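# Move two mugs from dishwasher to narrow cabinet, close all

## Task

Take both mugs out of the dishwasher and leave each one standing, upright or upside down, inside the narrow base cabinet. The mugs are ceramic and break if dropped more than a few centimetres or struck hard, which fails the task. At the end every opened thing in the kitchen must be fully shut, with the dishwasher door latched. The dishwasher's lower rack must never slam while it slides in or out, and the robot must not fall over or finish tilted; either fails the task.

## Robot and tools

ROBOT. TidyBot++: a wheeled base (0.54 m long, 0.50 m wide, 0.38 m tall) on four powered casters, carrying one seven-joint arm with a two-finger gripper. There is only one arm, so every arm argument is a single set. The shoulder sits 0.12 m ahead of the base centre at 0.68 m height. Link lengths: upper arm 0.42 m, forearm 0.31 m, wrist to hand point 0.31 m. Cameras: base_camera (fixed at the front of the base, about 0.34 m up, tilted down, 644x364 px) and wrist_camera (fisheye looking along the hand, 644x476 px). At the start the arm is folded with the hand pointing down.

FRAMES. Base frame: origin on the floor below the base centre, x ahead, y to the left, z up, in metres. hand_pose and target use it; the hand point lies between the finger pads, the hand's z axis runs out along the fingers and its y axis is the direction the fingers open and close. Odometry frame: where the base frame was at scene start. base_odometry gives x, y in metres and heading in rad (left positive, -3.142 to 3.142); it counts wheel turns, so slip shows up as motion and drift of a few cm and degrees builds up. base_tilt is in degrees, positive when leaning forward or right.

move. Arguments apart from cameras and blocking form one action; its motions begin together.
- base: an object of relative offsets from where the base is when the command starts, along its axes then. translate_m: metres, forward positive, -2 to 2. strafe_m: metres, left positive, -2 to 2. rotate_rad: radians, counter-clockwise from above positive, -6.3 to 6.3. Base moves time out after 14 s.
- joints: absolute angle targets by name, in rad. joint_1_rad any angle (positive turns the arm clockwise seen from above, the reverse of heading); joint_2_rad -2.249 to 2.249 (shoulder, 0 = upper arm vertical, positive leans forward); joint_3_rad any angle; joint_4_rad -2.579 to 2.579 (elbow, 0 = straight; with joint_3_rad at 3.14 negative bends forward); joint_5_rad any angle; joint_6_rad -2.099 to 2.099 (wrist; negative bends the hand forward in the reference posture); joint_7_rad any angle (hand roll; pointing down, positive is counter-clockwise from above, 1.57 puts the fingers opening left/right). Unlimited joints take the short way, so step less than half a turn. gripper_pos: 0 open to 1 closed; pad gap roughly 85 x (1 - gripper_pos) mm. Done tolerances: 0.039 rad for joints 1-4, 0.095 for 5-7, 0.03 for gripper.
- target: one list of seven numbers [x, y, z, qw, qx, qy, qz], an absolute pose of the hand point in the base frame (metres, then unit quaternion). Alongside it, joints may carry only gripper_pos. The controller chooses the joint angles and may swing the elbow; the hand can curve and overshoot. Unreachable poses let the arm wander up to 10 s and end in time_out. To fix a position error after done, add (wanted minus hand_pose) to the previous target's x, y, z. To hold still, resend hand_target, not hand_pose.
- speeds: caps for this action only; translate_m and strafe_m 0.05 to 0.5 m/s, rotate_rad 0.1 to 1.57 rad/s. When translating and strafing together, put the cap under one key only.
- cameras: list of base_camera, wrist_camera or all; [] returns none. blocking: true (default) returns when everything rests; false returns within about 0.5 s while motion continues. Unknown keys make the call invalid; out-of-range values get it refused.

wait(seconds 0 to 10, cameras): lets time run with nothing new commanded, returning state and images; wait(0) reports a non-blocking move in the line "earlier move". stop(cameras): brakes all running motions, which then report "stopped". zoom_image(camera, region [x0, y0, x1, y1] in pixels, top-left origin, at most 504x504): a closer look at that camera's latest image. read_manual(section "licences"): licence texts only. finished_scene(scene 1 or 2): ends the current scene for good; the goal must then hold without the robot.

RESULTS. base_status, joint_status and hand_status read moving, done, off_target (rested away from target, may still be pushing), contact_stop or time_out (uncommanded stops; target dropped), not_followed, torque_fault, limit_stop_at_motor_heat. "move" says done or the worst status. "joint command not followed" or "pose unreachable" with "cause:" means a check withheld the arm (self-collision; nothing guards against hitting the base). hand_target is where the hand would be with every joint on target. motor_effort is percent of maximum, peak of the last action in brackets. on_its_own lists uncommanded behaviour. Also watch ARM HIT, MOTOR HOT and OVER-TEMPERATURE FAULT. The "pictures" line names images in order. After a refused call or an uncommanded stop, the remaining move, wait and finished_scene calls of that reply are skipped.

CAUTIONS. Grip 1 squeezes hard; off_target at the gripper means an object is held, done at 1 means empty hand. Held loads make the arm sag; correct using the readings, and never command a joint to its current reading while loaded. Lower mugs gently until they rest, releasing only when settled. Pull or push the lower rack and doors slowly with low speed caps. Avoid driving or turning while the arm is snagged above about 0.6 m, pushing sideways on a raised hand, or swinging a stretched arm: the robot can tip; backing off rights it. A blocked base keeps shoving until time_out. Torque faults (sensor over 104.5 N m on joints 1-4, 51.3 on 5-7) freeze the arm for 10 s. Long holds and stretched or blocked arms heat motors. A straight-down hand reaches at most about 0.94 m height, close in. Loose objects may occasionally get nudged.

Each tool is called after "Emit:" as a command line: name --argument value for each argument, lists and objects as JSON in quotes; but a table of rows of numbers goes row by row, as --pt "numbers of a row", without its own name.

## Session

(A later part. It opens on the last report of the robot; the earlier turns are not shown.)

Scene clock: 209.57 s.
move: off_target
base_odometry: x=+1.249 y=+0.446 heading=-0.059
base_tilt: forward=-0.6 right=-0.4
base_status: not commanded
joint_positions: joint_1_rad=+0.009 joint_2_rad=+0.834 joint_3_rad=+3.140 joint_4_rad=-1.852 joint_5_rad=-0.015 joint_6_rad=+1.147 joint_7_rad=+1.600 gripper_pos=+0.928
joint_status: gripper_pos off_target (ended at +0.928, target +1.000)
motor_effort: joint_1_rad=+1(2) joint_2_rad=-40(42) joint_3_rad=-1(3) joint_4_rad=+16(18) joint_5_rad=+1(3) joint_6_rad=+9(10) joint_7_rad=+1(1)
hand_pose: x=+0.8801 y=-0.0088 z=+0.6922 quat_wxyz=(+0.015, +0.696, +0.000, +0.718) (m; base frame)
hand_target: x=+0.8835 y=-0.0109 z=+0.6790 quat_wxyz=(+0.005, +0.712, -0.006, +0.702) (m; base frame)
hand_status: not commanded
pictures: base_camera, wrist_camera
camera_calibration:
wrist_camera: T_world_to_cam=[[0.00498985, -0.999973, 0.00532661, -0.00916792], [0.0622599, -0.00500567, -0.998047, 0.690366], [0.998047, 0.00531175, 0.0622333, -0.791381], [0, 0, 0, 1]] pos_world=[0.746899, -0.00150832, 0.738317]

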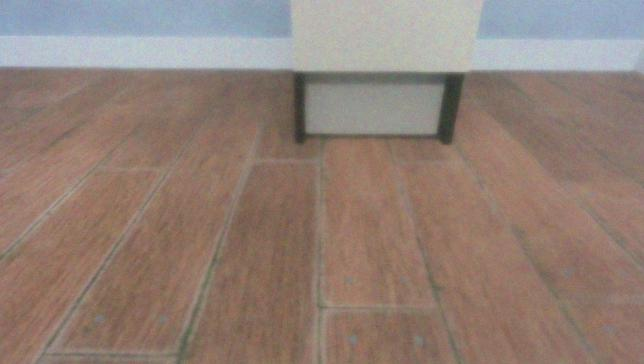

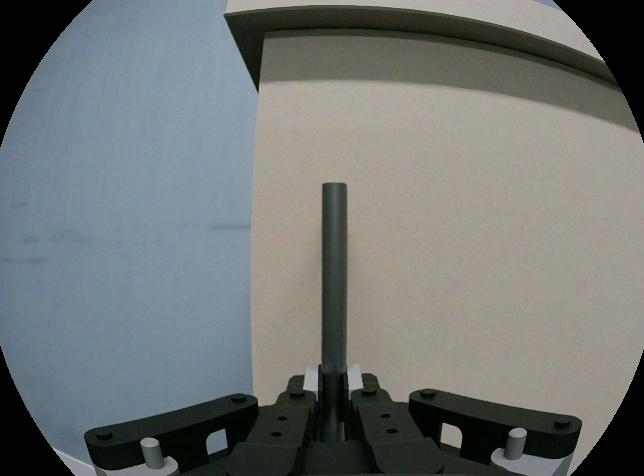

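Emit:
move --base '{"translate_m":-0.0455,"strafe_m":-0.133,"rotate_rad":0.14}' --speeds '{"translate_m":0.1,"rotate_rad":0.1}' --cameras '[]'

Emit:
move --base '{"translate_m":-0.047,"strafe_m":-0.137,"rotate_rad":0.14}' --speeds '{"translate_m":0.1,"rotate_rad":0.1}'

Emit:
move --base '{"translate_m":-0.0445,"strafe_m":-0.14,"rotate_rad":0.14}' --speeds '{"translate_m":0.1,"rotate_rad":0.1}' --cameras '[]'

Emit:
move --base '{"translate_m":-0.0624,"strafe_m":-0.2153,"rotate_rad":0.209}' --speeds '{"translate_m":0.1,"rotate_rad":0.1}'

Scene clock: 227.73 s.
move: done
base_odometry: x=+1.195 y=+0.316 heading=+0.081
base_tilt: forward=-0.6 right=-0.4
base_status: done
joint_positions: joint_1_rad=+0.015 joint_2_rad=+0.839 joint_3_rad=+3.138 joint_4_rad=-1.840 joint_5_rad=-0.013 joint_6_rad=+1.142 joint_7_rad=+1.600 gripper_pos=+0.928
joint_status: not commanded
motor_effort: joint_1_rad=+1(4) joint_2_rad=-41(45) joint_3_rad=-1(4) joint_4_rad=+11(15) joint_5_rad=+1(5) joint_6_rad=+10(12) joint_7_rad=+1(1)
hand_pose: x=+0.8834 y=-0.0116 z=+0.6923 quat_wxyz=(+0.016, +0.695, -0.001, +0.719) (m; base frame)
hand_target: x=+0.8835 y=-0.0109 z=+0.6790 quat_wxyz=(+0.005, +0.712, -0.006, +0.702) (m; base frame)
hand_status: not commanded
pictures: none
No camera images: "cameras" was empty.

Scene clock: 229.73 s.
move: done
base_odometry: x=+1.159 y=+0.176 heading=+0.222
base_tilt: forward=-0.6 right=-0.4
base_status: done
joint_positions: joint_1_rad=+0.019 joint_2_rad=+0.839 joint_3_rad=+3.138 joint_4_rad=-1.839 joint_5_rad=-0.012 joint_6_rad=+1.142 joint_7_rad=+1.600 gripper_pos=+0.928
joint_status: not commanded
motor_effort: joint_1_rad=+1(5) joint_2_rad=-41(44) joint_3_rad=+0(4) joint_4_rad=+11(13) joint_5_rad=+1(4) joint_6_rad=+10(12) joint_7_rad=+1(1)
hand_pose: x=+0.8835 y=-0.0146 z=+0.6923 quat_wxyz=(+0.018, +0.695, -0.002, +0.719) (m; base frame)
hand_target: x=+0.8835 y=-0.0109 z=+0.6790 quat_wxyz=(+0.005, +0.712, -0.006, +0.702) (m; base frame)
hand_status: not commanded
pictures: base_camera, wrist_camera
camera_calibration:
wrist_camera: T_world_to_cam=[[-0.000550349, -0.999985, 0.00552302, -0.0102055], [0.0643251, -0.00554699, -0.997914, 0.688295], [0.997929, -0.000193931, 0.0643272, -0.796153], [0, 0, 0, 1]] pos_world=[0.750224, -0.00654181, 0.738129]

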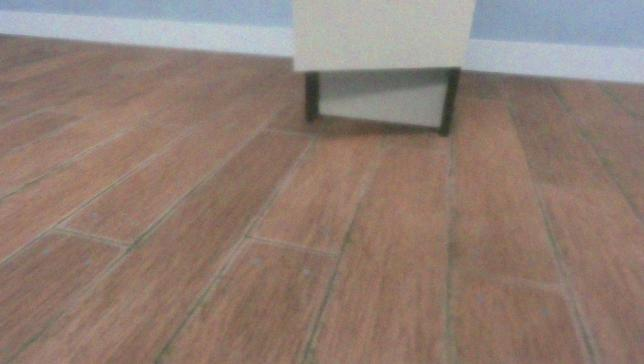

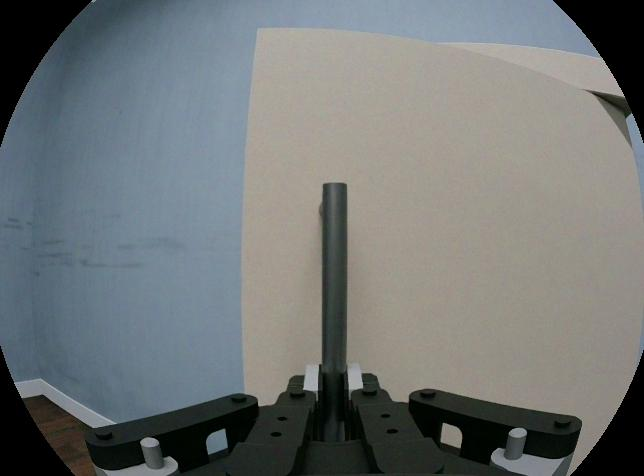

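Scene clock: 231.77 s.
move: done
base_odometry: x=+1.147 y=+0.029 heading=+0.362
base_tilt: forward=-0.7 right=-0.4
base_status: done
joint_positions: joint_1_rad=+0.022 joint_2_rad=+0.839 joint_3_rad=+3.139 joint_4_rad=-1.839 joint_5_rad=-0.011 joint_6_rad=+1.141 joint_7_rad=+1.600 gripper_pos=+0.928
joint_status: not commanded
motor_effort: joint_1_rad=+1(5) joint_2_rad=-42(44) joint_3_rad=+0(5) joint_4_rad=+13(14) joint_5_rad=+1(5) joint_6_rad=+10(12) joint_7_rad=+0(1)
hand_pose: x=+0.8835 y=-0.0175 z=+0.6922 quat_wxyz=(+0.019, +0.695, -0.002, +0.719) (m; base frame)
hand_target: x=+0.8835 y=-0.0109 z=+0.6790 quat_wxyz=(+0.005, +0.712, -0.006, +0.702) (m; base frame)
hand_status: not commanded
pictures: none
No camera images: "cameras" was empty.

Scene clock: 234.57 s.
move: done
base_odometry: x=+1.165 y=-0.194 heading=+0.572
base_tilt: forward=-0.6 right=-0.3
base_status: done
joint_positions: joint_1_rad=+0.031 joint_2_rad=+0.839 joint_3_rad=+3.144 joint_4_rad=-1.839 joint_5_rad=-0.010 joint_6_rad=+1.141 joint_7_rad=+1.600 gripper_pos=+0.929
joint_status: not commanded
motor_effort: joint_1_rad=-1(7) joint_2_rad=-41(44) joint_3_rad=-2(6) joint_4_rad=+13(14) joint_5_rad=+2(6) joint_6_rad=+10(12) joint_7_rad=+2(2)
hand_pose: x=+0.8833 y=-0.0260 z=+0.6922 quat_wxyz=(+0.024, +0.695, -0.005, +0.719) (m; base frame)
hand_target: x=+0.8835 y=-0.0109 z=+0.6790 quat_wxyz=(+0.005, +0.712, -0.006, +0.702) (m; base frame)
hand_status: not commanded
pictures: base_camera, wrist_camera
camera_calibration:
wrist_camera: T_world_to_cam=[[-0.0149636, -0.999832, 0.010563, -0.0124149], [0.0637284, -0.0114964, -0.997901, 0.688467], [0.997855, -0.014259, 0.0638897, -0.796032], [0, 0, 0, 1]] pos_world=[0.750264, -0.0158486, 0.738012]

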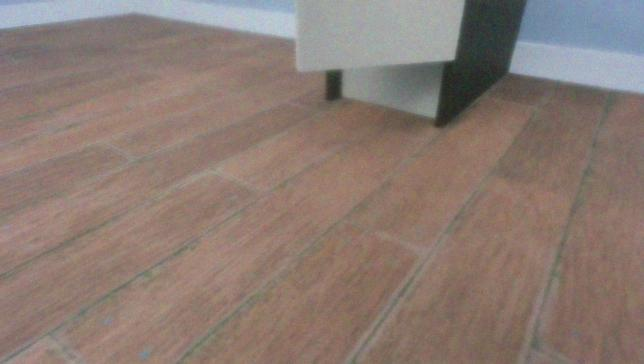

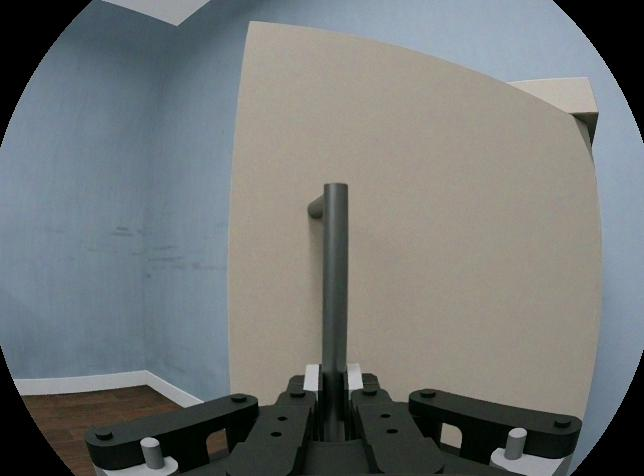

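Emit:
move --base '{"translate_m":-0.0563,"strafe_m":-0.2249,"rotate_rad":0.21}' --speeds '{"translate_m":0.1,"rotate_rad":0.1}'

Emit:
move --base '{"translate_m":-0.0516,"strafe_m":-0.2316,"rotate_rad":0.21}' --speeds '{"translate_m":0.1,"rotate_rad":0.1}' --cameras '[]'

Emit:
move --base '{"translate_m":-0.0477,"strafe_m":-0.2383,"rotate_rad":0.21}' --speeds '{"translate_m":0.1,"rotate_rad":0.1}'

Scene clock: 244.47 s.
move: done
base_odometry: x=+1.239 y=-0.414 heading=+0.782
base_tilt: forward=-0.6 right=-0.3
base_status: done
joint_positions: joint_1_rad=+0.037 joint_2_rad=+0.839 joint_3_rad=+3.147 joint_4_rad=-1.839 joint_5_rad=-0.011 joint_6_rad=+1.141 joint_7_rad=+1.600 gripper_pos=+0.929
joint_status: not commanded
motor_effort: joint_1_rad=-2(9) joint_2_rad=-42(44) joint_3_rad=-3(8) joint_4_rad=+13(14) joint_5_rad=+3(7) joint_6_rad=+10(12) joint_7_rad=+1(2)
hand_pose: x=+0.8832 y=-0.0326 z=+0.6923 quat_wxyz=(+0.028, +0.695, -0.007, +0.718) (m; base frame)
hand_target: x=+0.8835 y=-0.0109 z=+0.6790 quat_wxyz=(+0.005, +0.712, -0.006, +0.702) (m; base frame)
hand_status: not commanded
pictures: base_camera, wrist_camera
camera_calibration:
wrist_camera: T_world_to_cam=[[-0.023563, -0.999639, 0.0129299, -0.0129692], [0.0635537, -0.0144051, -0.997874, 0.688555], [0.9977, -0.0226912, 0.0638701, -0.796085], [0, 0, 0, 1]] pos_world=[0.750188, -0.0211099, 0.738105]

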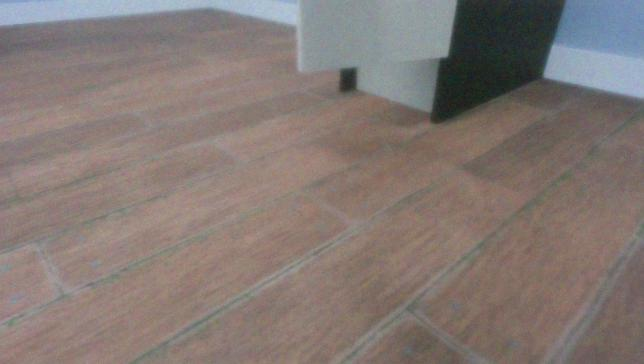

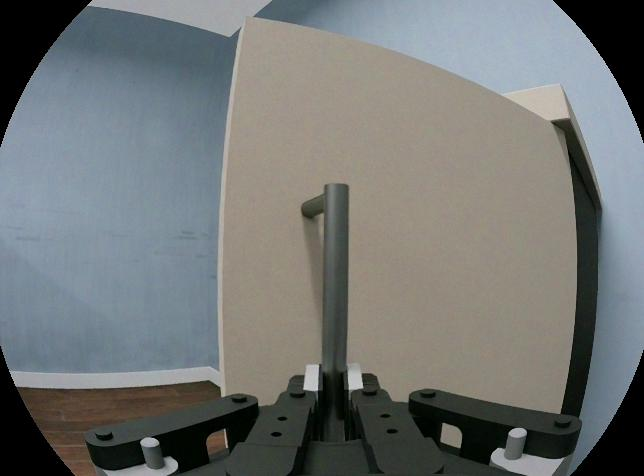

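Scene clock: 247.40 s.
move: done
base_odometry: x=+1.366 y=-0.615 heading=+0.992
base_tilt: forward=-0.6 right=-0.3
base_status: done
joint_positions: joint_1_rad=+0.043 joint_2_rad=+0.839 joint_3_rad=+3.150 joint_4_rad=-1.838 joint_5_rad=-0.011 joint_6_rad=+1.140 joint_7_rad=+1.600 gripper_pos=+0.930
joint_status: not commanded
motor_effort: joint_1_rad=-2(10) joint_2_rad=-42(44) joint_3_rad=-3(8) joint_4_rad=+12(14) joint_5_rad=+3(8) joint_6_rad=+10(12) joint_7_rad=+1(2)
hand_pose: x=+0.8830 y=-0.0388 z=+0.6923 quat_wxyz=(+0.032, +0.695, -0.009, +0.718) (m; base frame)
hand_target: x=+0.8835 y=-0.0109 z=+0.6790 quat_wxyz=(+0.005, +0.712, -0.006, +0.702) (m; base frame)
hand_status: not commanded
pictures: none
No camera images: "cameras" was empty.

Scene clock: 250.37 s.
move: done
base_odometry: x=+1.539 y=-0.785 heading=+1.203
base_tilt: forward=-0.6 right=-0.4
base_status: done
joint_positions: joint_1_rad=+0.048 joint_2_rad=+0.839 joint_3_rad=+3.154 joint_4_rad=-1.838 joint_5_rad=-0.012 joint_6_rad=+1.140 joint_7_rad=+1.600 gripper_pos=+0.930
joint_status: not commanded
motor_effort: joint_1_rad=-4(11) joint_2_rad=-42(44) joint_3_rad=-4(8) joint_4_rad=+11(15) joint_5_rad=+4(9) joint_6_rad=+10(12) joint_7_rad=+1(2)
hand_pose: x=+0.8829 y=-0.0449 z=+0.6924 quat_wxyz=(+0.036, +0.695, -0.012, +0.718) (m; base frame)
hand_target: x=+0.8835 y=-0.0109 z=+0.6790 quat_wxyz=(+0.005, +0.712, -0.006, +0.702) (m; base frame)
hand_status: not commanded
pictures: base_camera, wrist_camera
camera_calibration:
wrist_camera: T_world_to_cam=[[-0.0406334, -0.999027, 0.0171595, -0.013189], [0.0635004, -0.0197209, -0.997787, 0.688222], [0.997154, -0.0394538, 0.0642399, -0.796541], [0, 0, 0, 1]] pos_world=[0.750036, -0.0310304, 0.738095]

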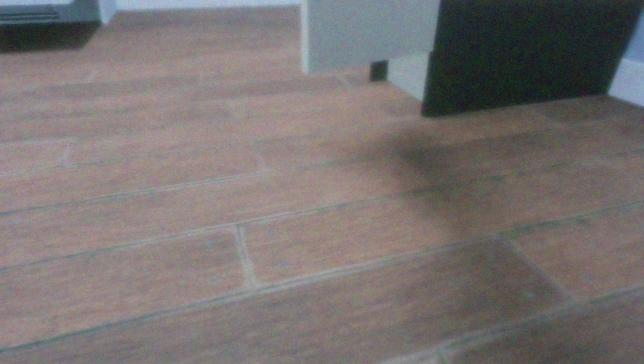

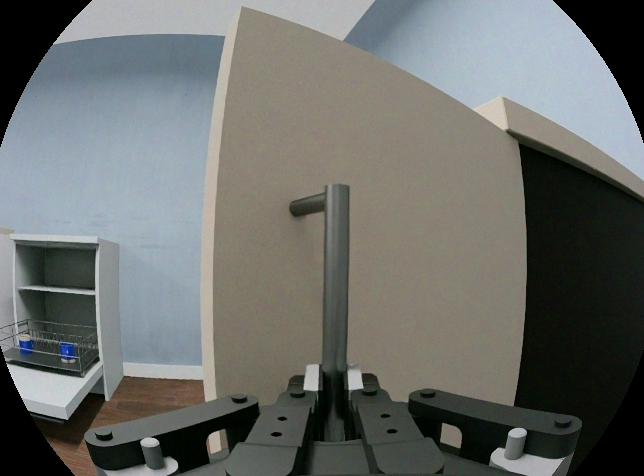

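Emit:
move --base '{"translate_m":-0.045,"strafe_m":-0.2383,"rotate_rad":0.21}' --speeds '{"translate_m":0.1,"rotate_rad":0.1}'

Emit:
move --joints '{"gripper_pos":0.3}'

Emit:
move --base '{"translate_m":-0.3}'

Scene clock: 260.17 s.
move: done
base_odometry: x=+1.746 y=-0.913 heading=+1.413
base_tilt: forward=-0.6 right=-0.4
base_status: done
joint_positions: joint_1_rad=+0.024 joint_2_rad=+0.835 joint_3_rad=+3.145 joint_4_rad=-1.845 joint_5_rad=-0.009 joint_6_rad=+1.105 joint_7_rad=+1.600 gripper_pos=+0.999
joint_status: not commanded
on_its_own: gripper_pos moved +0.068 to your old target +1.000
motor_effort: joint_1_rad=+1(9) joint_2_rad=-40(53) joint_3_rad=-1(8) joint_4_rad=+13(20) joint_5_rad=+1(8) joint_6_rad=+9(18) joint_7_rad=-1(2)
hand_pose: x=+0.8819 y=-0.0213 z=+0.6812 quat_wxyz=(+0.022, +0.709, -0.002, +0.705) (m; base frame)
hand_target: x=+0.8835 y=-0.0109 z=+0.6790 quat_wxyz=(+0.005, +0.712, -0.006, +0.702) (m; base frame)
hand_status: not commanded
pictures: base_camera, wrist_camera
camera_calibration:
wrist_camera: T_world_to_cam=[[-0.00774775, -0.999906, 0.011278, -0.0144491], [0.025379, -0.0114713, -0.999612, 0.712612], [0.999648, -0.00745852, 0.0254655, -0.769147], [0, 0, 0, 1]] pos_world=[0.750679, -0.0120099, 0.732085]

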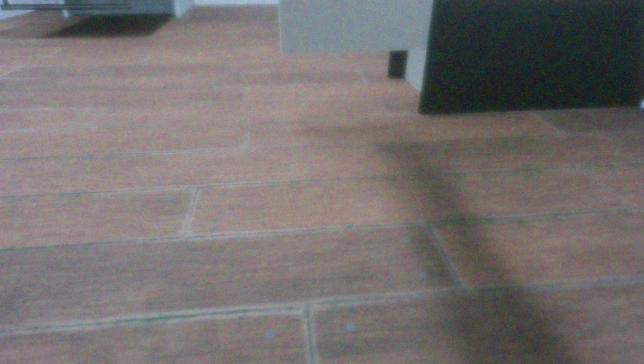

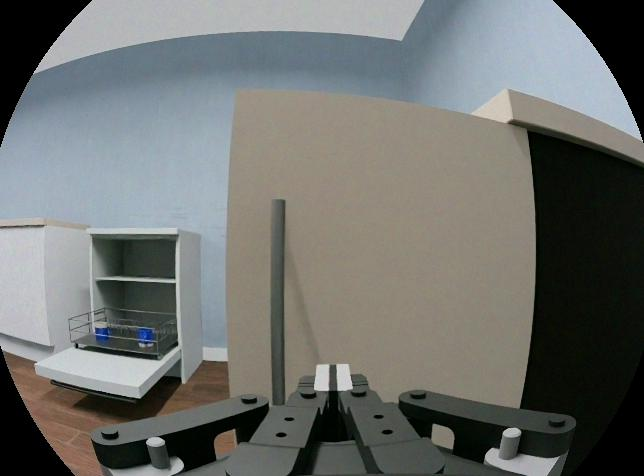

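Scene clock: 261.10 s.
move: done
base_odometry: x=+1.746 y=-0.913 heading=+1.413
base_tilt: forward=-0.6 right=-0.4
base_status: not commanded
joint_positions: joint_1_rad=+0.024 joint_2_rad=+0.835 joint_3_rad=+3.145 joint_4_rad=-1.845 joint_5_rad=-0.009 joint_6_rad=+1.105 joint_7_rad=+1.600 gripper_pos=+0.300
joint_status: all done
motor_effort: joint_1_rad=+1(2) joint_2_rad=-40(41) joint_3_rad=-2(2) joint_4_rad=+13(13) joint_5_rad=+1(1) joint_6_rad=+9(10) joint_7_rad=+0(1)
hand_pose: x=+0.8819 y=-0.0213 z=+0.6812 quat_wxyz=(+0.022, +0.709, -0.002, +0.705) (m; base frame)
hand_target: x=+0.8835 y=-0.0109 z=+0.6790 quat_wxyz=(+0.005, +0.712, -0.006, +0.702) (m; base frame)
hand_status: not commanded
pictures: base_camera, wrist_camera
camera_calibration:
wrist_camera: T_world_to_cam=[[-0.00774775, -0.999906, 0.011278, -0.0144491], [0.025379, -0.0114713, -0.999612, 0.712612], [0.999648, -0.00745852, 0.0254655, -0.769147], [0, 0, 0, 1]] pos_world=[0.750679, -0.0120099, 0.732085]

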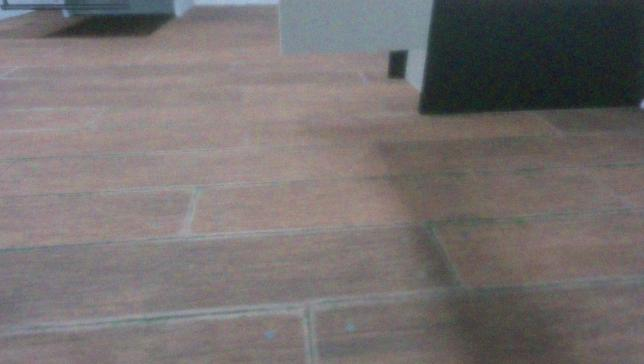

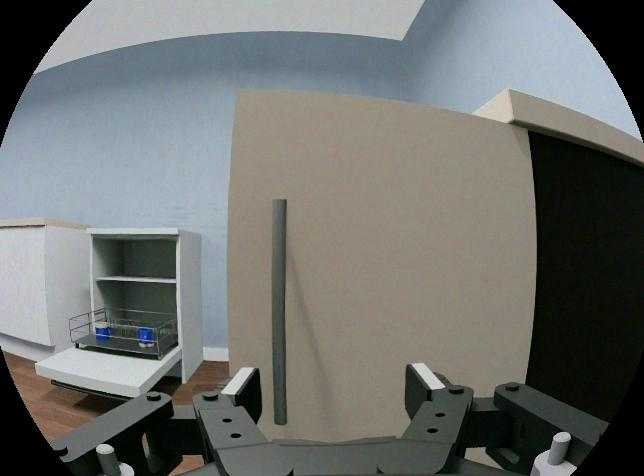

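Scene clock: 263.03 s.
move: done
base_odometry: x=+1.699 y=-1.209 heading=+1.413
base_tilt: forward=-0.6 right=-0.4
base_status: done
joint_positions: joint_1_rad=+0.024 joint_2_rad=+0.834 joint_3_rad=+3.145 joint_4_rad=-1.845 joint_5_rad=-0.009 joint_6_rad=+1.105 joint_7_rad=+1.600 gripper_pos=+0.300
joint_status: not commanded
motor_effort: joint_1_rad=+1(2) joint_2_rad=-40(43) joint_3_rad=-1(3) joint_4_rad=+12(14) joint_5_rad=+0(1) joint_6_rad=+10(10) joint_7_rad=-1(1)
hand_pose: x=+0.8820 y=-0.0213 z=+0.6817 quat_wxyz=(+0.022, +0.709, -0.002, +0.705) (m; base frame)
hand_target: x=+0.8835 y=-0.0109 z=+0.6790 quat_wxyz=(+0.005, +0.712, -0.006, +0.702) (m; base frame)
hand_status: not commanded
pictures: base_camera, wrist_camera
camera_calibration:
wrist_camera: T_world_to_cam=[[-0.0077552, -0.999906, 0.011271, -0.0144437], [0.0260784, -0.0114697, -0.999594, 0.71248], [0.99963, -0.00745812, 0.0261649, -0.769559], [0, 0, 0, 1]] pos_world=[0.750582, -0.0120098, 0.732489]

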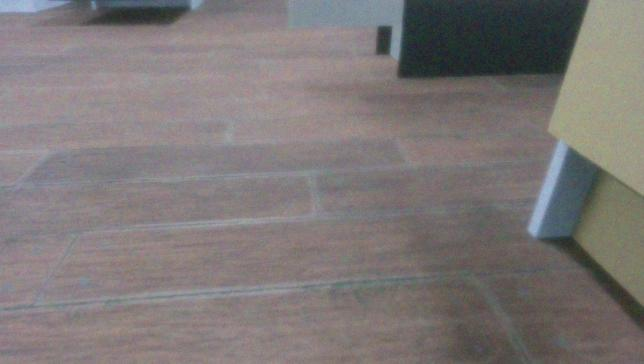

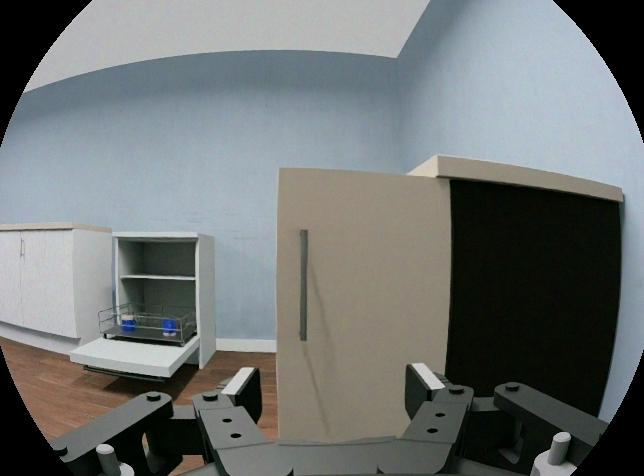

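Emit:
move --base '{"strafe_m":0.73}' --cameras '[]'

Emit:
move --base '{"rotate_rad":0.098}' --joints '{"joint_1_rad":0,"joint_2_rad":0.2,"joint_3_rad":3.1416,"joint_4_rad":-2.0,"joint_5_rad":0,"joint_6_rad":0.2,"joint_7_rad":1.57,"gripper_pos":0}' --cameras '[]'

Emit:
move --base '{"translate_m":1.25}'

Emit:
zoom_image --camera "wrist_camera" --region '[150, 50, 500, 350]'

Scene clock: 278.70 s.
move: done
base_odometry: x=+0.977 y=-1.095 heading=+1.414
base_tilt: forward=-0.6 right=-0.4
base_status: done
joint_positions: joint_1_rad=+0.016 joint_2_rad=+0.834 joint_3_rad=+3.144 joint_4_rad=-1.845 joint_5_rad=-0.009 joint_6_rad=+1.105 joint_7_rad=+1.600 gripper_pos=+0.300
joint_status: not commanded
motor_effort: joint_1_rad=+1(4) joint_2_rad=-40(42) joint_3_rad=-2(4) joint_4_rad=+12(13) joint_5_rad=+1(1) joint_6_rad=+9(10) joint_7_rad=-1(1)
hand_pose: x=+0.8821 y=-0.0148 z=+0.6817 quat_wxyz=(+0.019, +0.709, +0.000, +0.705) (m; base frame)
hand_target: x=+0.8835 y=-0.0109 z=+0.6790 quat_wxyz=(+0.005, +0.712, -0.006, +0.702) (m; base frame)
hand_status: not commanded
pictures: none
No camera images: "cameras" was empty.

Scene clock: 280.97 s.
move: done
base_odometry: x=+0.977 y=-1.095 heading=+1.512
base_tilt: forward=-0.6 right=-0.4
base_status: done
joint_positions: joint_1_rad=+0.001 joint_2_rad=+0.207 joint_3_rad=+3.138 joint_4_rad=-1.972 joint_5_rad=-0.009 joint_6_rad=+0.278 joint_7_rad=+1.600 gripper_pos=+0.000
joint_status: all done
motor_effort: joint_1_rad=+1(6) joint_2_rad=-27(43) joint_3_rad=-1(5) joint_4_rad=+19(19) joint_5_rad=+0(2) joint_6_rad=+8(10) joint_7_rad=-1(2)
hand_pose: x=+0.7578 y=+0.0018 z=+0.8133 quat_wxyz=(+0.006, +0.814, +0.008, +0.581) (m; base frame)
hand_target: x=+0.7398 y=+0.0014 z=+0.7796 quat_wxyz=(+0.000, +0.841, +0.000, +0.540) (m; base frame)
hand_status: not commanded
pictures: none
No camera images: "cameras" was empty.

Scene clock: 284.93 s.
move: done
base_odometry: x=+1.051 y=+0.153 heading=+1.512
base_tilt: forward=-0.6 right=-0.4
base_status: done
joint_positions: joint_1_rad=+0.001 joint_2_rad=+0.200 joint_3_rad=+3.138 joint_4_rad=-1.977 joint_5_rad=-0.009 joint_6_rad=+0.273 joint_7_rad=+1.600 gripper_pos=+0.000
joint_status: not commanded
motor_effort: joint_1_rad=+1(2) joint_2_rad=-26(30) joint_3_rad=-1(2) joint_4_rad=+19(20) joint_5_rad=+1(1) joint_6_rad=+9(9) joint_7_rad=-1(1)
hand_pose: x=+0.7551 y=+0.0018 z=+0.8130 quat_wxyz=(+0.006, +0.815, +0.008, +0.580) (m; base frame)
hand_target: x=+0.7398 y=+0.0014 z=+0.7796 quat_wxyz=(+0.000, +0.841, +0.000, +0.540) (m; base frame)
hand_status: not commanded
pictures: base_camera, wrist_camera
camera_calibration:
wrist_camera: T_world_to_cam=[[0.0261974, -0.999644, -0.00512748, -0.00609975], [-0.298496, -0.00292716, -0.954406, 1.05567], [0.954051, 0.0265335, -0.298466, -0.347761], [0, 0, 0, 1]] pos_world=[0.647054, 0.00621986, 0.903711]

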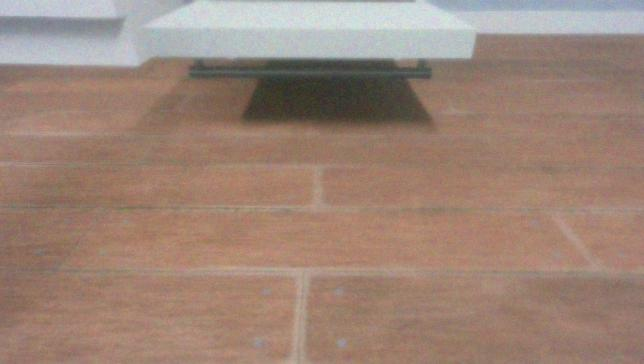

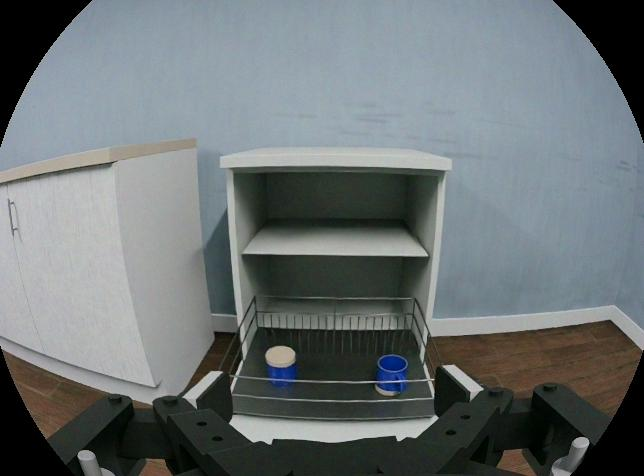

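Scaled by 1.440.

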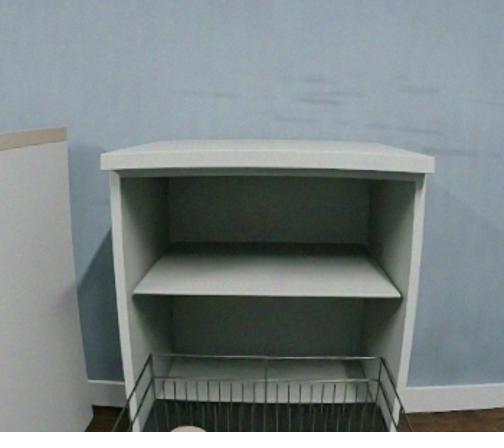

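Emit:
zoom_image --camera "wrist_camera" --region '[230, 290, 450, 430]'

Scaled by 2.291.

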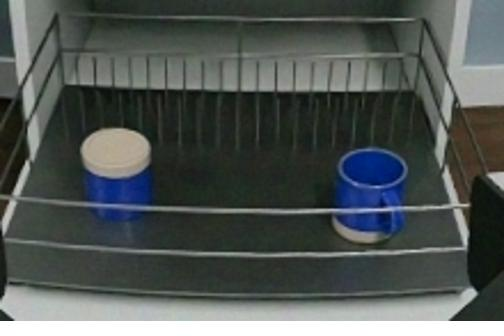

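Emit:
move --joints '{"joint_1_rad":0,"joint_2_rad":1.0,"joint_3_rad":3.1416,"joint_4_rad":-1.14,"joint_5_rad":0,"joint_6_rad":-0.43,"joint_7_rad":1.57,"gripper_pos":0.55}' --cameras '[]'

Emit:
move --base '{"strafe_m":-0.126,"translate_m":0.45}' --speeds '{"translate_m":0.2}'

Emit:
zoom_image --camera "wrist_camera" --region '[100, 150, 560, 470]'

Scene clock: 332.30 s.
move: done
base_odometry: x=+1.051 y=+0.153 heading=+1.512
base_tilt: forward=-0.6 right=-0.4
base_status: not commanded
joint_positions: joint_1_rad=+0.001 joint_2_rad=+0.992 joint_3_rad=+3.138 joint_4_rad=-1.161 joint_5_rad=-0.009 joint_6_rad=-0.353 joint_7_rad=+1.600 gripper_pos=+0.550
joint_status: all done
motor_effort: joint_1_rad=+1(2) joint_2_rad=-48(51) joint_3_rad=-2(3) joint_4_rad=+17(19) joint_5_rad=+1(1) joint_6_rad=+5(9) joint_7_rad=+0(2)
hand_pose: x=+0.9187 y=+0.0034 z=+0.4885 quat_wxyz=(+0.000, +0.950, +0.010, +0.313) (m; base frame)
hand_target: x=+0.9063 y=+0.0014 z=+0.4779 quat_wxyz=(+0.000, +0.959, +0.000, +0.282) (m; base frame)
hand_status: not commanded
pictures: none
No camera images: "cameras" was empty.

Scene clock: 335.40 s.
move: done
base_odometry: x=+1.203 y=+0.595 heading=+1.512
base_tilt: forward=-0.6 right=-0.4
base_status: done
joint_positions: joint_1_rad=+0.001 joint_2_rad=+0.993 joint_3_rad=+3.138 joint_4_rad=-1.155 joint_5_rad=-0.009 joint_6_rad=-0.358 joint_7_rad=+1.600 gripper_pos=+0.550
joint_status: not commanded
motor_effort: joint_1_rad=+2(3) joint_2_rad=-48(50) joint_3_rad=-2(3) joint_4_rad=+17(18) joint_5_rad=+0(1) joint_6_rad=+6(6) joint_7_rad=-1(1)
hand_pose: x=+0.9198 y=+0.0034 z=+0.4900 quat_wxyz=(+0.000, +0.950, +0.010, +0.313) (m; base frame)
hand_target: x=+0.9063 y=+0.0014 z=+0.4779 quat_wxyz=(+0.000, +0.959, +0.000, +0.282) (m; base frame)
hand_status: not commanded
pictures: base_camera, wrist_camera
camera_calibration:
wrist_camera: T_world_to_cam=[[0.0216585, -0.999462, -0.0246237, 0.00326673], [-0.7858, -0.00179098, -0.618478, 1.08019], [0.618101, 0.0327446, -0.785416, -0.0537475], [0, 0, 0, 1]] pos_world=[0.881966, 0.00695951, 0.625942]

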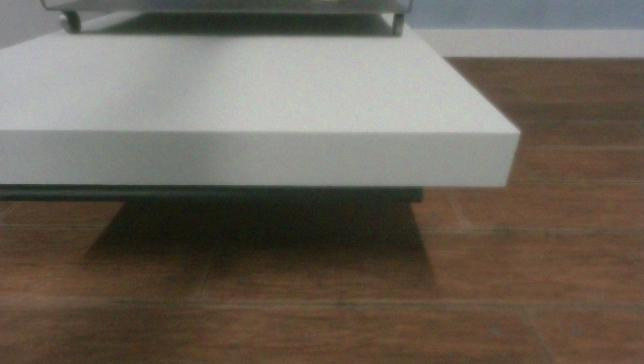

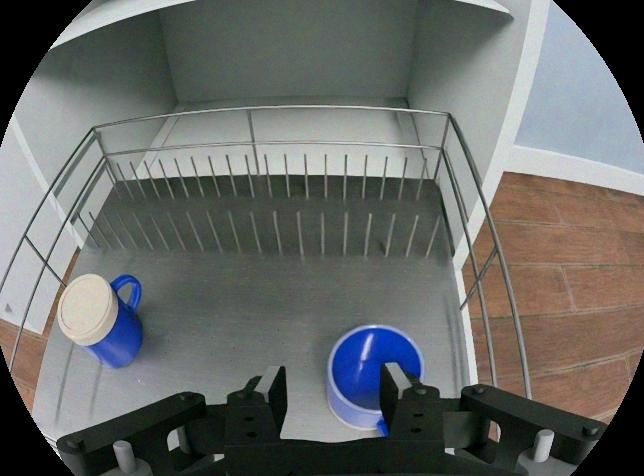

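Scaled by 1.096.

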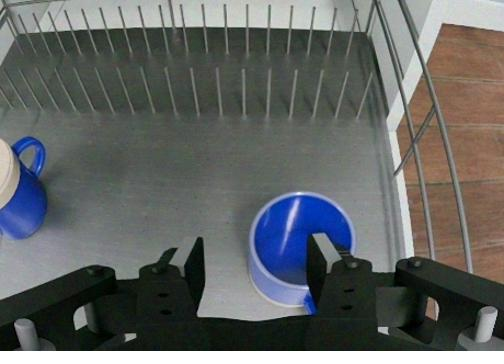

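Emit:
move --joints '{"joint_1_rad":0,"joint_2_rad":1.075,"joint_3_rad":3.1416,"joint_4_rad":-1.14,"joint_5_rad":0,"joint_6_rad":-0.43,"joint_7_rad":1.57,"gripper_pos":0.55}' --cameras '[]'

Emit:
move --base '{"translate_m":0.097}' --speeds '{"translate_m":0.1}'

Emit:
zoom_image --camera "wrist_camera" --region '[150, 220, 500, 470]'

Scene clock: 349.63 s.
move: done
base_odometry: x=+1.203 y=+0.595 heading=+1.512
base_tilt: forward=-0.6 right=-0.3
base_status: not commanded
joint_positions: joint_1_rad=+0.001 joint_2_rad=+1.074 joint_3_rad=+3.138 joint_4_rad=-1.152 joint_5_rad=-0.009 joint_6_rad=-0.361 joint_7_rad=+1.600 gripper_pos=+0.550
joint_status: all done
motor_effort: joint_1_rad=+1(2) joint_2_rad=-49(52) joint_3_rad=-2(2) joint_4_rad=+16(18) joint_5_rad=+0(1) joint_6_rad=+5(6) joint_7_rad=-1(1)
hand_pose: x=+0.9021 y=+0.0034 z=+0.4261 quat_wxyz=(+0.000, +0.962, +0.010, +0.274) (m; base frame)
hand_target: x=+0.8888 y=+0.0014 z=+0.4195 quat_wxyz=(+0.000, +0.969, +0.000, +0.246) (m; base frame)
hand_status: not commanded
pictures: none
No camera images: "cameras" was empty.

Scene clock: 351.17 s.
move: done
base_odometry: x=+1.208 y=+0.692 heading=+1.512
base_tilt: forward=-0.6 right=-0.4
base_status: done
joint_positions: joint_1_rad=+0.001 joint_2_rad=+1.074 joint_3_rad=+3.138 joint_4_rad=-1.151 joint_5_rad=-0.009 joint_6_rad=-0.362 joint_7_rad=+1.600 gripper_pos=+0.550
joint_status: not commanded
motor_effort: joint_1_rad=+1(3) joint_2_rad=-48(50) joint_3_rad=-2(3) joint_4_rad=+17(17) joint_5_rad=+0(1) joint_6_rad=+5(6) joint_7_rad=-1(1)
hand_pose: x=+0.9022 y=+0.0034 z=+0.4262 quat_wxyz=(+0.000, +0.962, +0.010, +0.274) (m; base frame)
hand_target: x=+0.8888 y=+0.0014 z=+0.4195 quat_wxyz=(+0.000, +0.969, +0.000, +0.246) (m; base frame)
hand_status: not commanded
pictures: base_camera, wrist_camera
camera_calibration:
wrist_camera: T_world_to_cam=[[0.0196319, -0.999459, -0.0263913, 0.00467214], [-0.833691, -0.00179388, -0.552228, 1.04186], [0.551882, 0.0328435, -0.833275, -0.0128323], [0, 0, 0, 1]] pos_world=[0.875582, 0.00696005, 0.564777]

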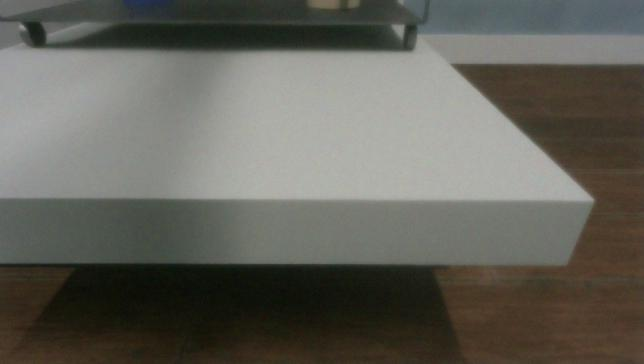

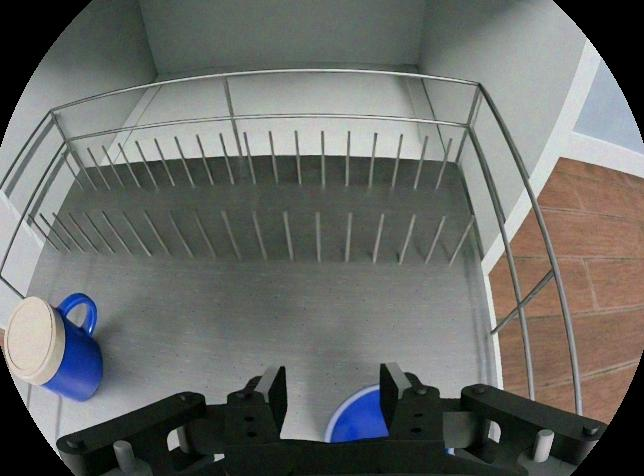

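Scaled by 1.440.

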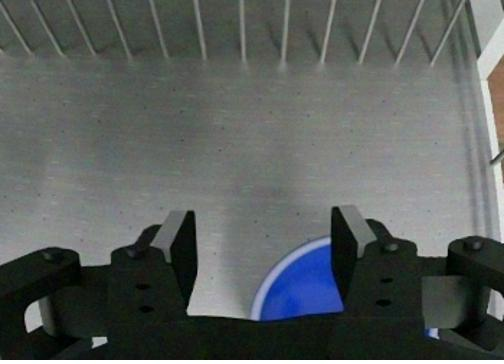

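Emit:
move --base '{"strafe_m":0.004}' --joints '{"joint_1_rad":0,"joint_2_rad":1.19,"joint_3_rad":3.1416,"joint_4_rad":-1.11,"joint_5_rad":0,"joint_6_rad":-0.24,"joint_7_rad":1.57,"gripper_pos":0.55}'

Emit:
zoom_image --camera "wrist_camera" --region '[150, 220, 500, 470]'

Scene clock: 361.07 s.
move: done
base_odometry: x=+1.204 y=+0.692 heading=+1.512
base_tilt: forward=-0.6 right=-0.4
base_status: done
joint_positions: joint_1_rad=+0.001 joint_2_rad=+1.190 joint_3_rad=+3.138 joint_4_rad=-1.125 joint_5_rad=-0.009 joint_6_rad=-0.296 joint_7_rad=+1.600 gripper_pos=+0.550
joint_status: all done
motor_effort: joint_1_rad=+1(6) joint_2_rad=-49(52) joint_3_rad=-2(4) joint_4_rad=+15(17) joint_5_rad=+1(1) joint_6_rad=+4(6) joint_7_rad=-1(1)
hand_pose: x=+0.8984 y=+0.0037 z=+0.3569 quat_wxyz=(+0.000, +0.965, +0.010, +0.262) (m; base frame)
hand_target: x=+0.9202 y=+0.0014 z=+0.3721 quat_wxyz=(+0.000, +0.955, +0.000, +0.296) (m; base frame)
hand_status: not commanded
pictures: base_camera, wrist_camera
camera_calibration:
wrist_camera: T_world_to_cam=[[0.0189191, -0.999469, -0.0265467, 0.00386929], [-0.846613, -0.00188988, -0.532206, 1.00484], [0.531873, 0.0325436, -0.846199, -0.0458368], [0, 0, 0, 1]] pos_world=[0.875013, 0.00725795, 0.496095]

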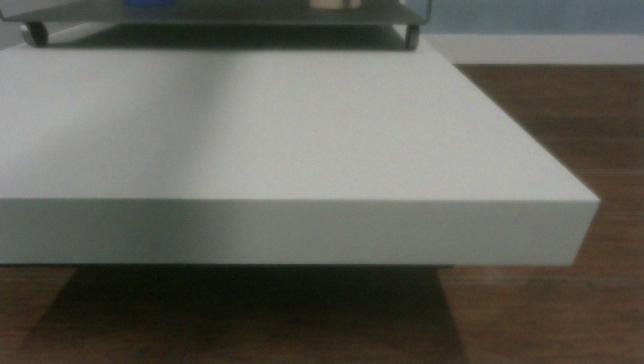

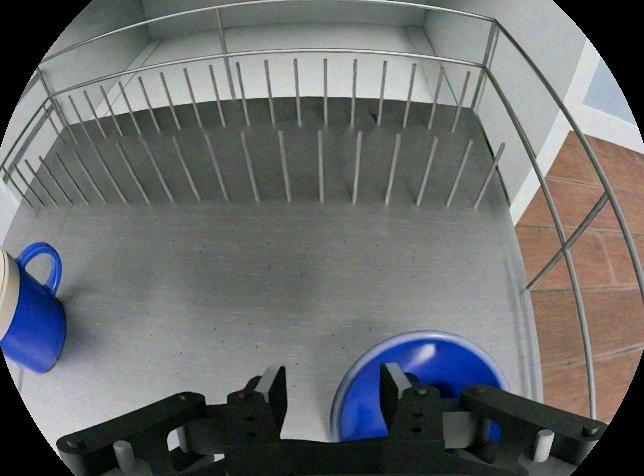

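Scaled by 1.440.

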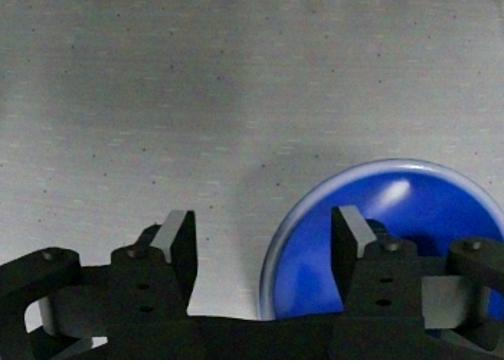

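Emit:
move --joints '{"joint_1_rad":0,"joint_2_rad":1.24,"joint_3_rad":3.1416,"joint_4_rad":-1.105,"joint_5_rad":0,"joint_6_rad":-0.195,"joint_7_rad":1.57,"gripper_pos":0.55}'

Emit:
zoom_image --camera "wrist_camera" --region '[150, 220, 500, 470]'

Scene clock: 366.83 s.
move: done
base_odometry: x=+1.204 y=+0.692 heading=+1.512
base_tilt: forward=-0.6 right=-0.4
base_status: not commanded
joint_positions: joint_1_rad=+0.001 joint_2_rad=+1.234 joint_3_rad=+3.138 joint_4_rad=-1.122 joint_5_rad=-0.009 joint_6_rad=-0.265 joint_7_rad=+1.600 gripper_pos=+0.550
joint_status: all done
motor_effort: joint_1_rad=+1(2) joint_2_rad=-49(51) joint_3_rad=-2(3) joint_4_rad=+14(16) joint_5_rad=+1(1) joint_6_rad=+4(6) joint_7_rad=-1(2)
hand_pose: x=+0.8932 y=+0.0036 z=+0.3285 quat_wxyz=(+0.000, +0.966, +0.010, +0.257) (m; base frame)
hand_target: x=+0.9179 y=+0.0013 z=+0.3420 quat_wxyz=(+0.000, +0.955, +0.000, +0.296) (m; base frame)
hand_status: not commanded
pictures: base_camera, wrist_camera
camera_calibration:
wrist_camera: T_world_to_cam=[[0.0183148, -0.999479, -0.0265919, 0.00373745], [-0.852079, -0.00168804, -0.523411, 0.987369], [0.523093, 0.0322446, -0.851665, -0.0575286], [0, 0, 0, 1]] pos_world=[0.87134, 0.00725721, 0.467904]

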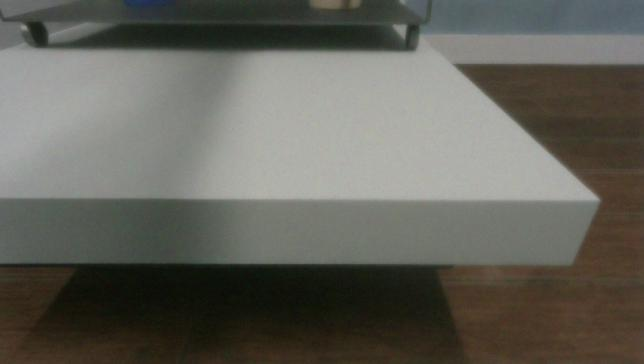

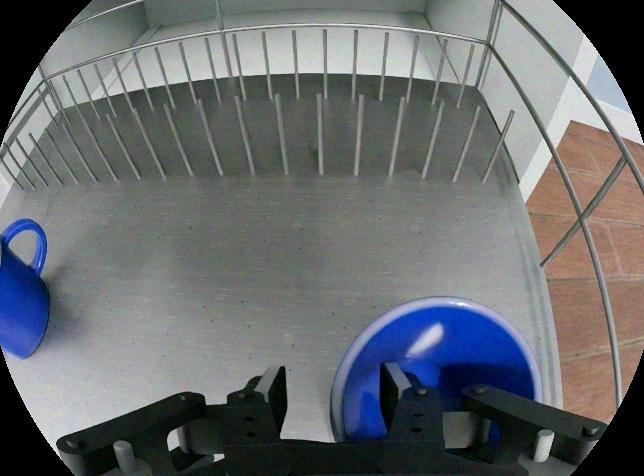

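Scaled by 1.440.

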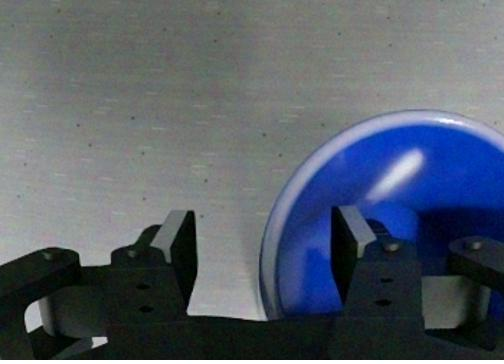

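Emit:
move --joints '{"gripper_pos":0.9}' --cameras '[]'

Emit:
move --joints '{"gripper_pos":0.98}'

Scene clock: 371.03 s.
move: done
base_odometry: x=+1.204 y=+0.692 heading=+1.512
base_tilt: forward=-0.6 right=-0.4
base_status: not commanded
joint_positions: joint_1_rad=+0.000 joint_2_rad=+1.233 joint_3_rad=+3.138 joint_4_rad=-1.122 joint_5_rad=-0.009 joint_6_rad=-0.265 joint_7_rad=+1.600 gripper_pos=+0.892
joint_status: all done
motor_effort: joint_1_rad=+1(3) joint_2_rad=-48(50) joint_3_rad=-1(3) joint_4_rad=+15(16) joint_5_rad=+0(1) joint_6_rad=+6(7) joint_7_rad=-1(1)
hand_pose: x=+0.8936 y=+0.0042 z=+0.3293 quat_wxyz=(+0.000, +0.966, +0.010, +0.258) (m; base frame)
hand_target: x=+0.9179 y=+0.0013 z=+0.3420 quat_wxyz=(+0.000, +0.955, +0.000, +0.296) (m; base frame)
hand_status: not commanded
pictures: none
No camera images: "cameras" was empty.

Scene clock: 371.57 s.
move: off_target
base_odometry: x=+1.204 y=+0.692 heading=+1.512
base_tilt: forward=-0.6 right=-0.4
base_status: not commanded
joint_positions: joint_1_rad=+0.000 joint_2_rad=+1.229 joint_3_rad=+3.138 joint_4_rad=-1.122 joint_5_rad=-0.009 joint_6_rad=-0.265 joint_7_rad=+1.600 gripper_pos=+0.924
joint_status: gripper_pos off_target (ended at +0.924, target +0.980)
motor_effort: joint_1_rad=+2(2) joint_2_rad=-47(48) joint_3_rad=-1(2) joint_4_rad=+15(16) joint_5_rad=+1(1) joint_6_rad=+7(8) joint_7_rad=+0(1)
hand_pose: x=+0.8950 y=+0.0042 z=+0.3324 quat_wxyz=(+0.000, +0.966, +0.010, +0.260) (m; base frame)
hand_target: x=+0.9179 y=+0.0013 z=+0.3420 quat_wxyz=(+0.000, +0.955, +0.000, +0.296) (m; base frame)
hand_status: not commanded
pictures: base_camera, wrist_camera
camera_calibration:
wrist_camera: T_world_to_cam=[[0.0189413, -0.999459, -0.0268982, 0.00391744], [-0.849378, -0.00189299, -0.527782, 0.990031], [0.527446, 0.0328436, -0.848954, -0.0599862], [0, 0, 0, 1]] pos_world=[0.872475, 0.0077596, 0.4717]

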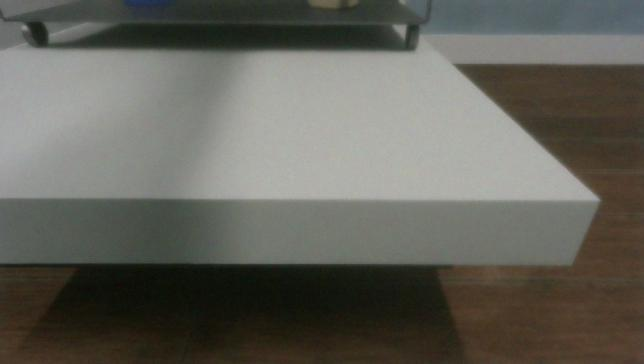

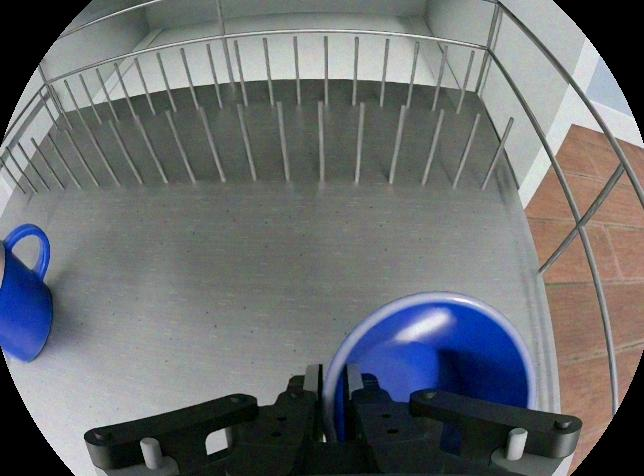

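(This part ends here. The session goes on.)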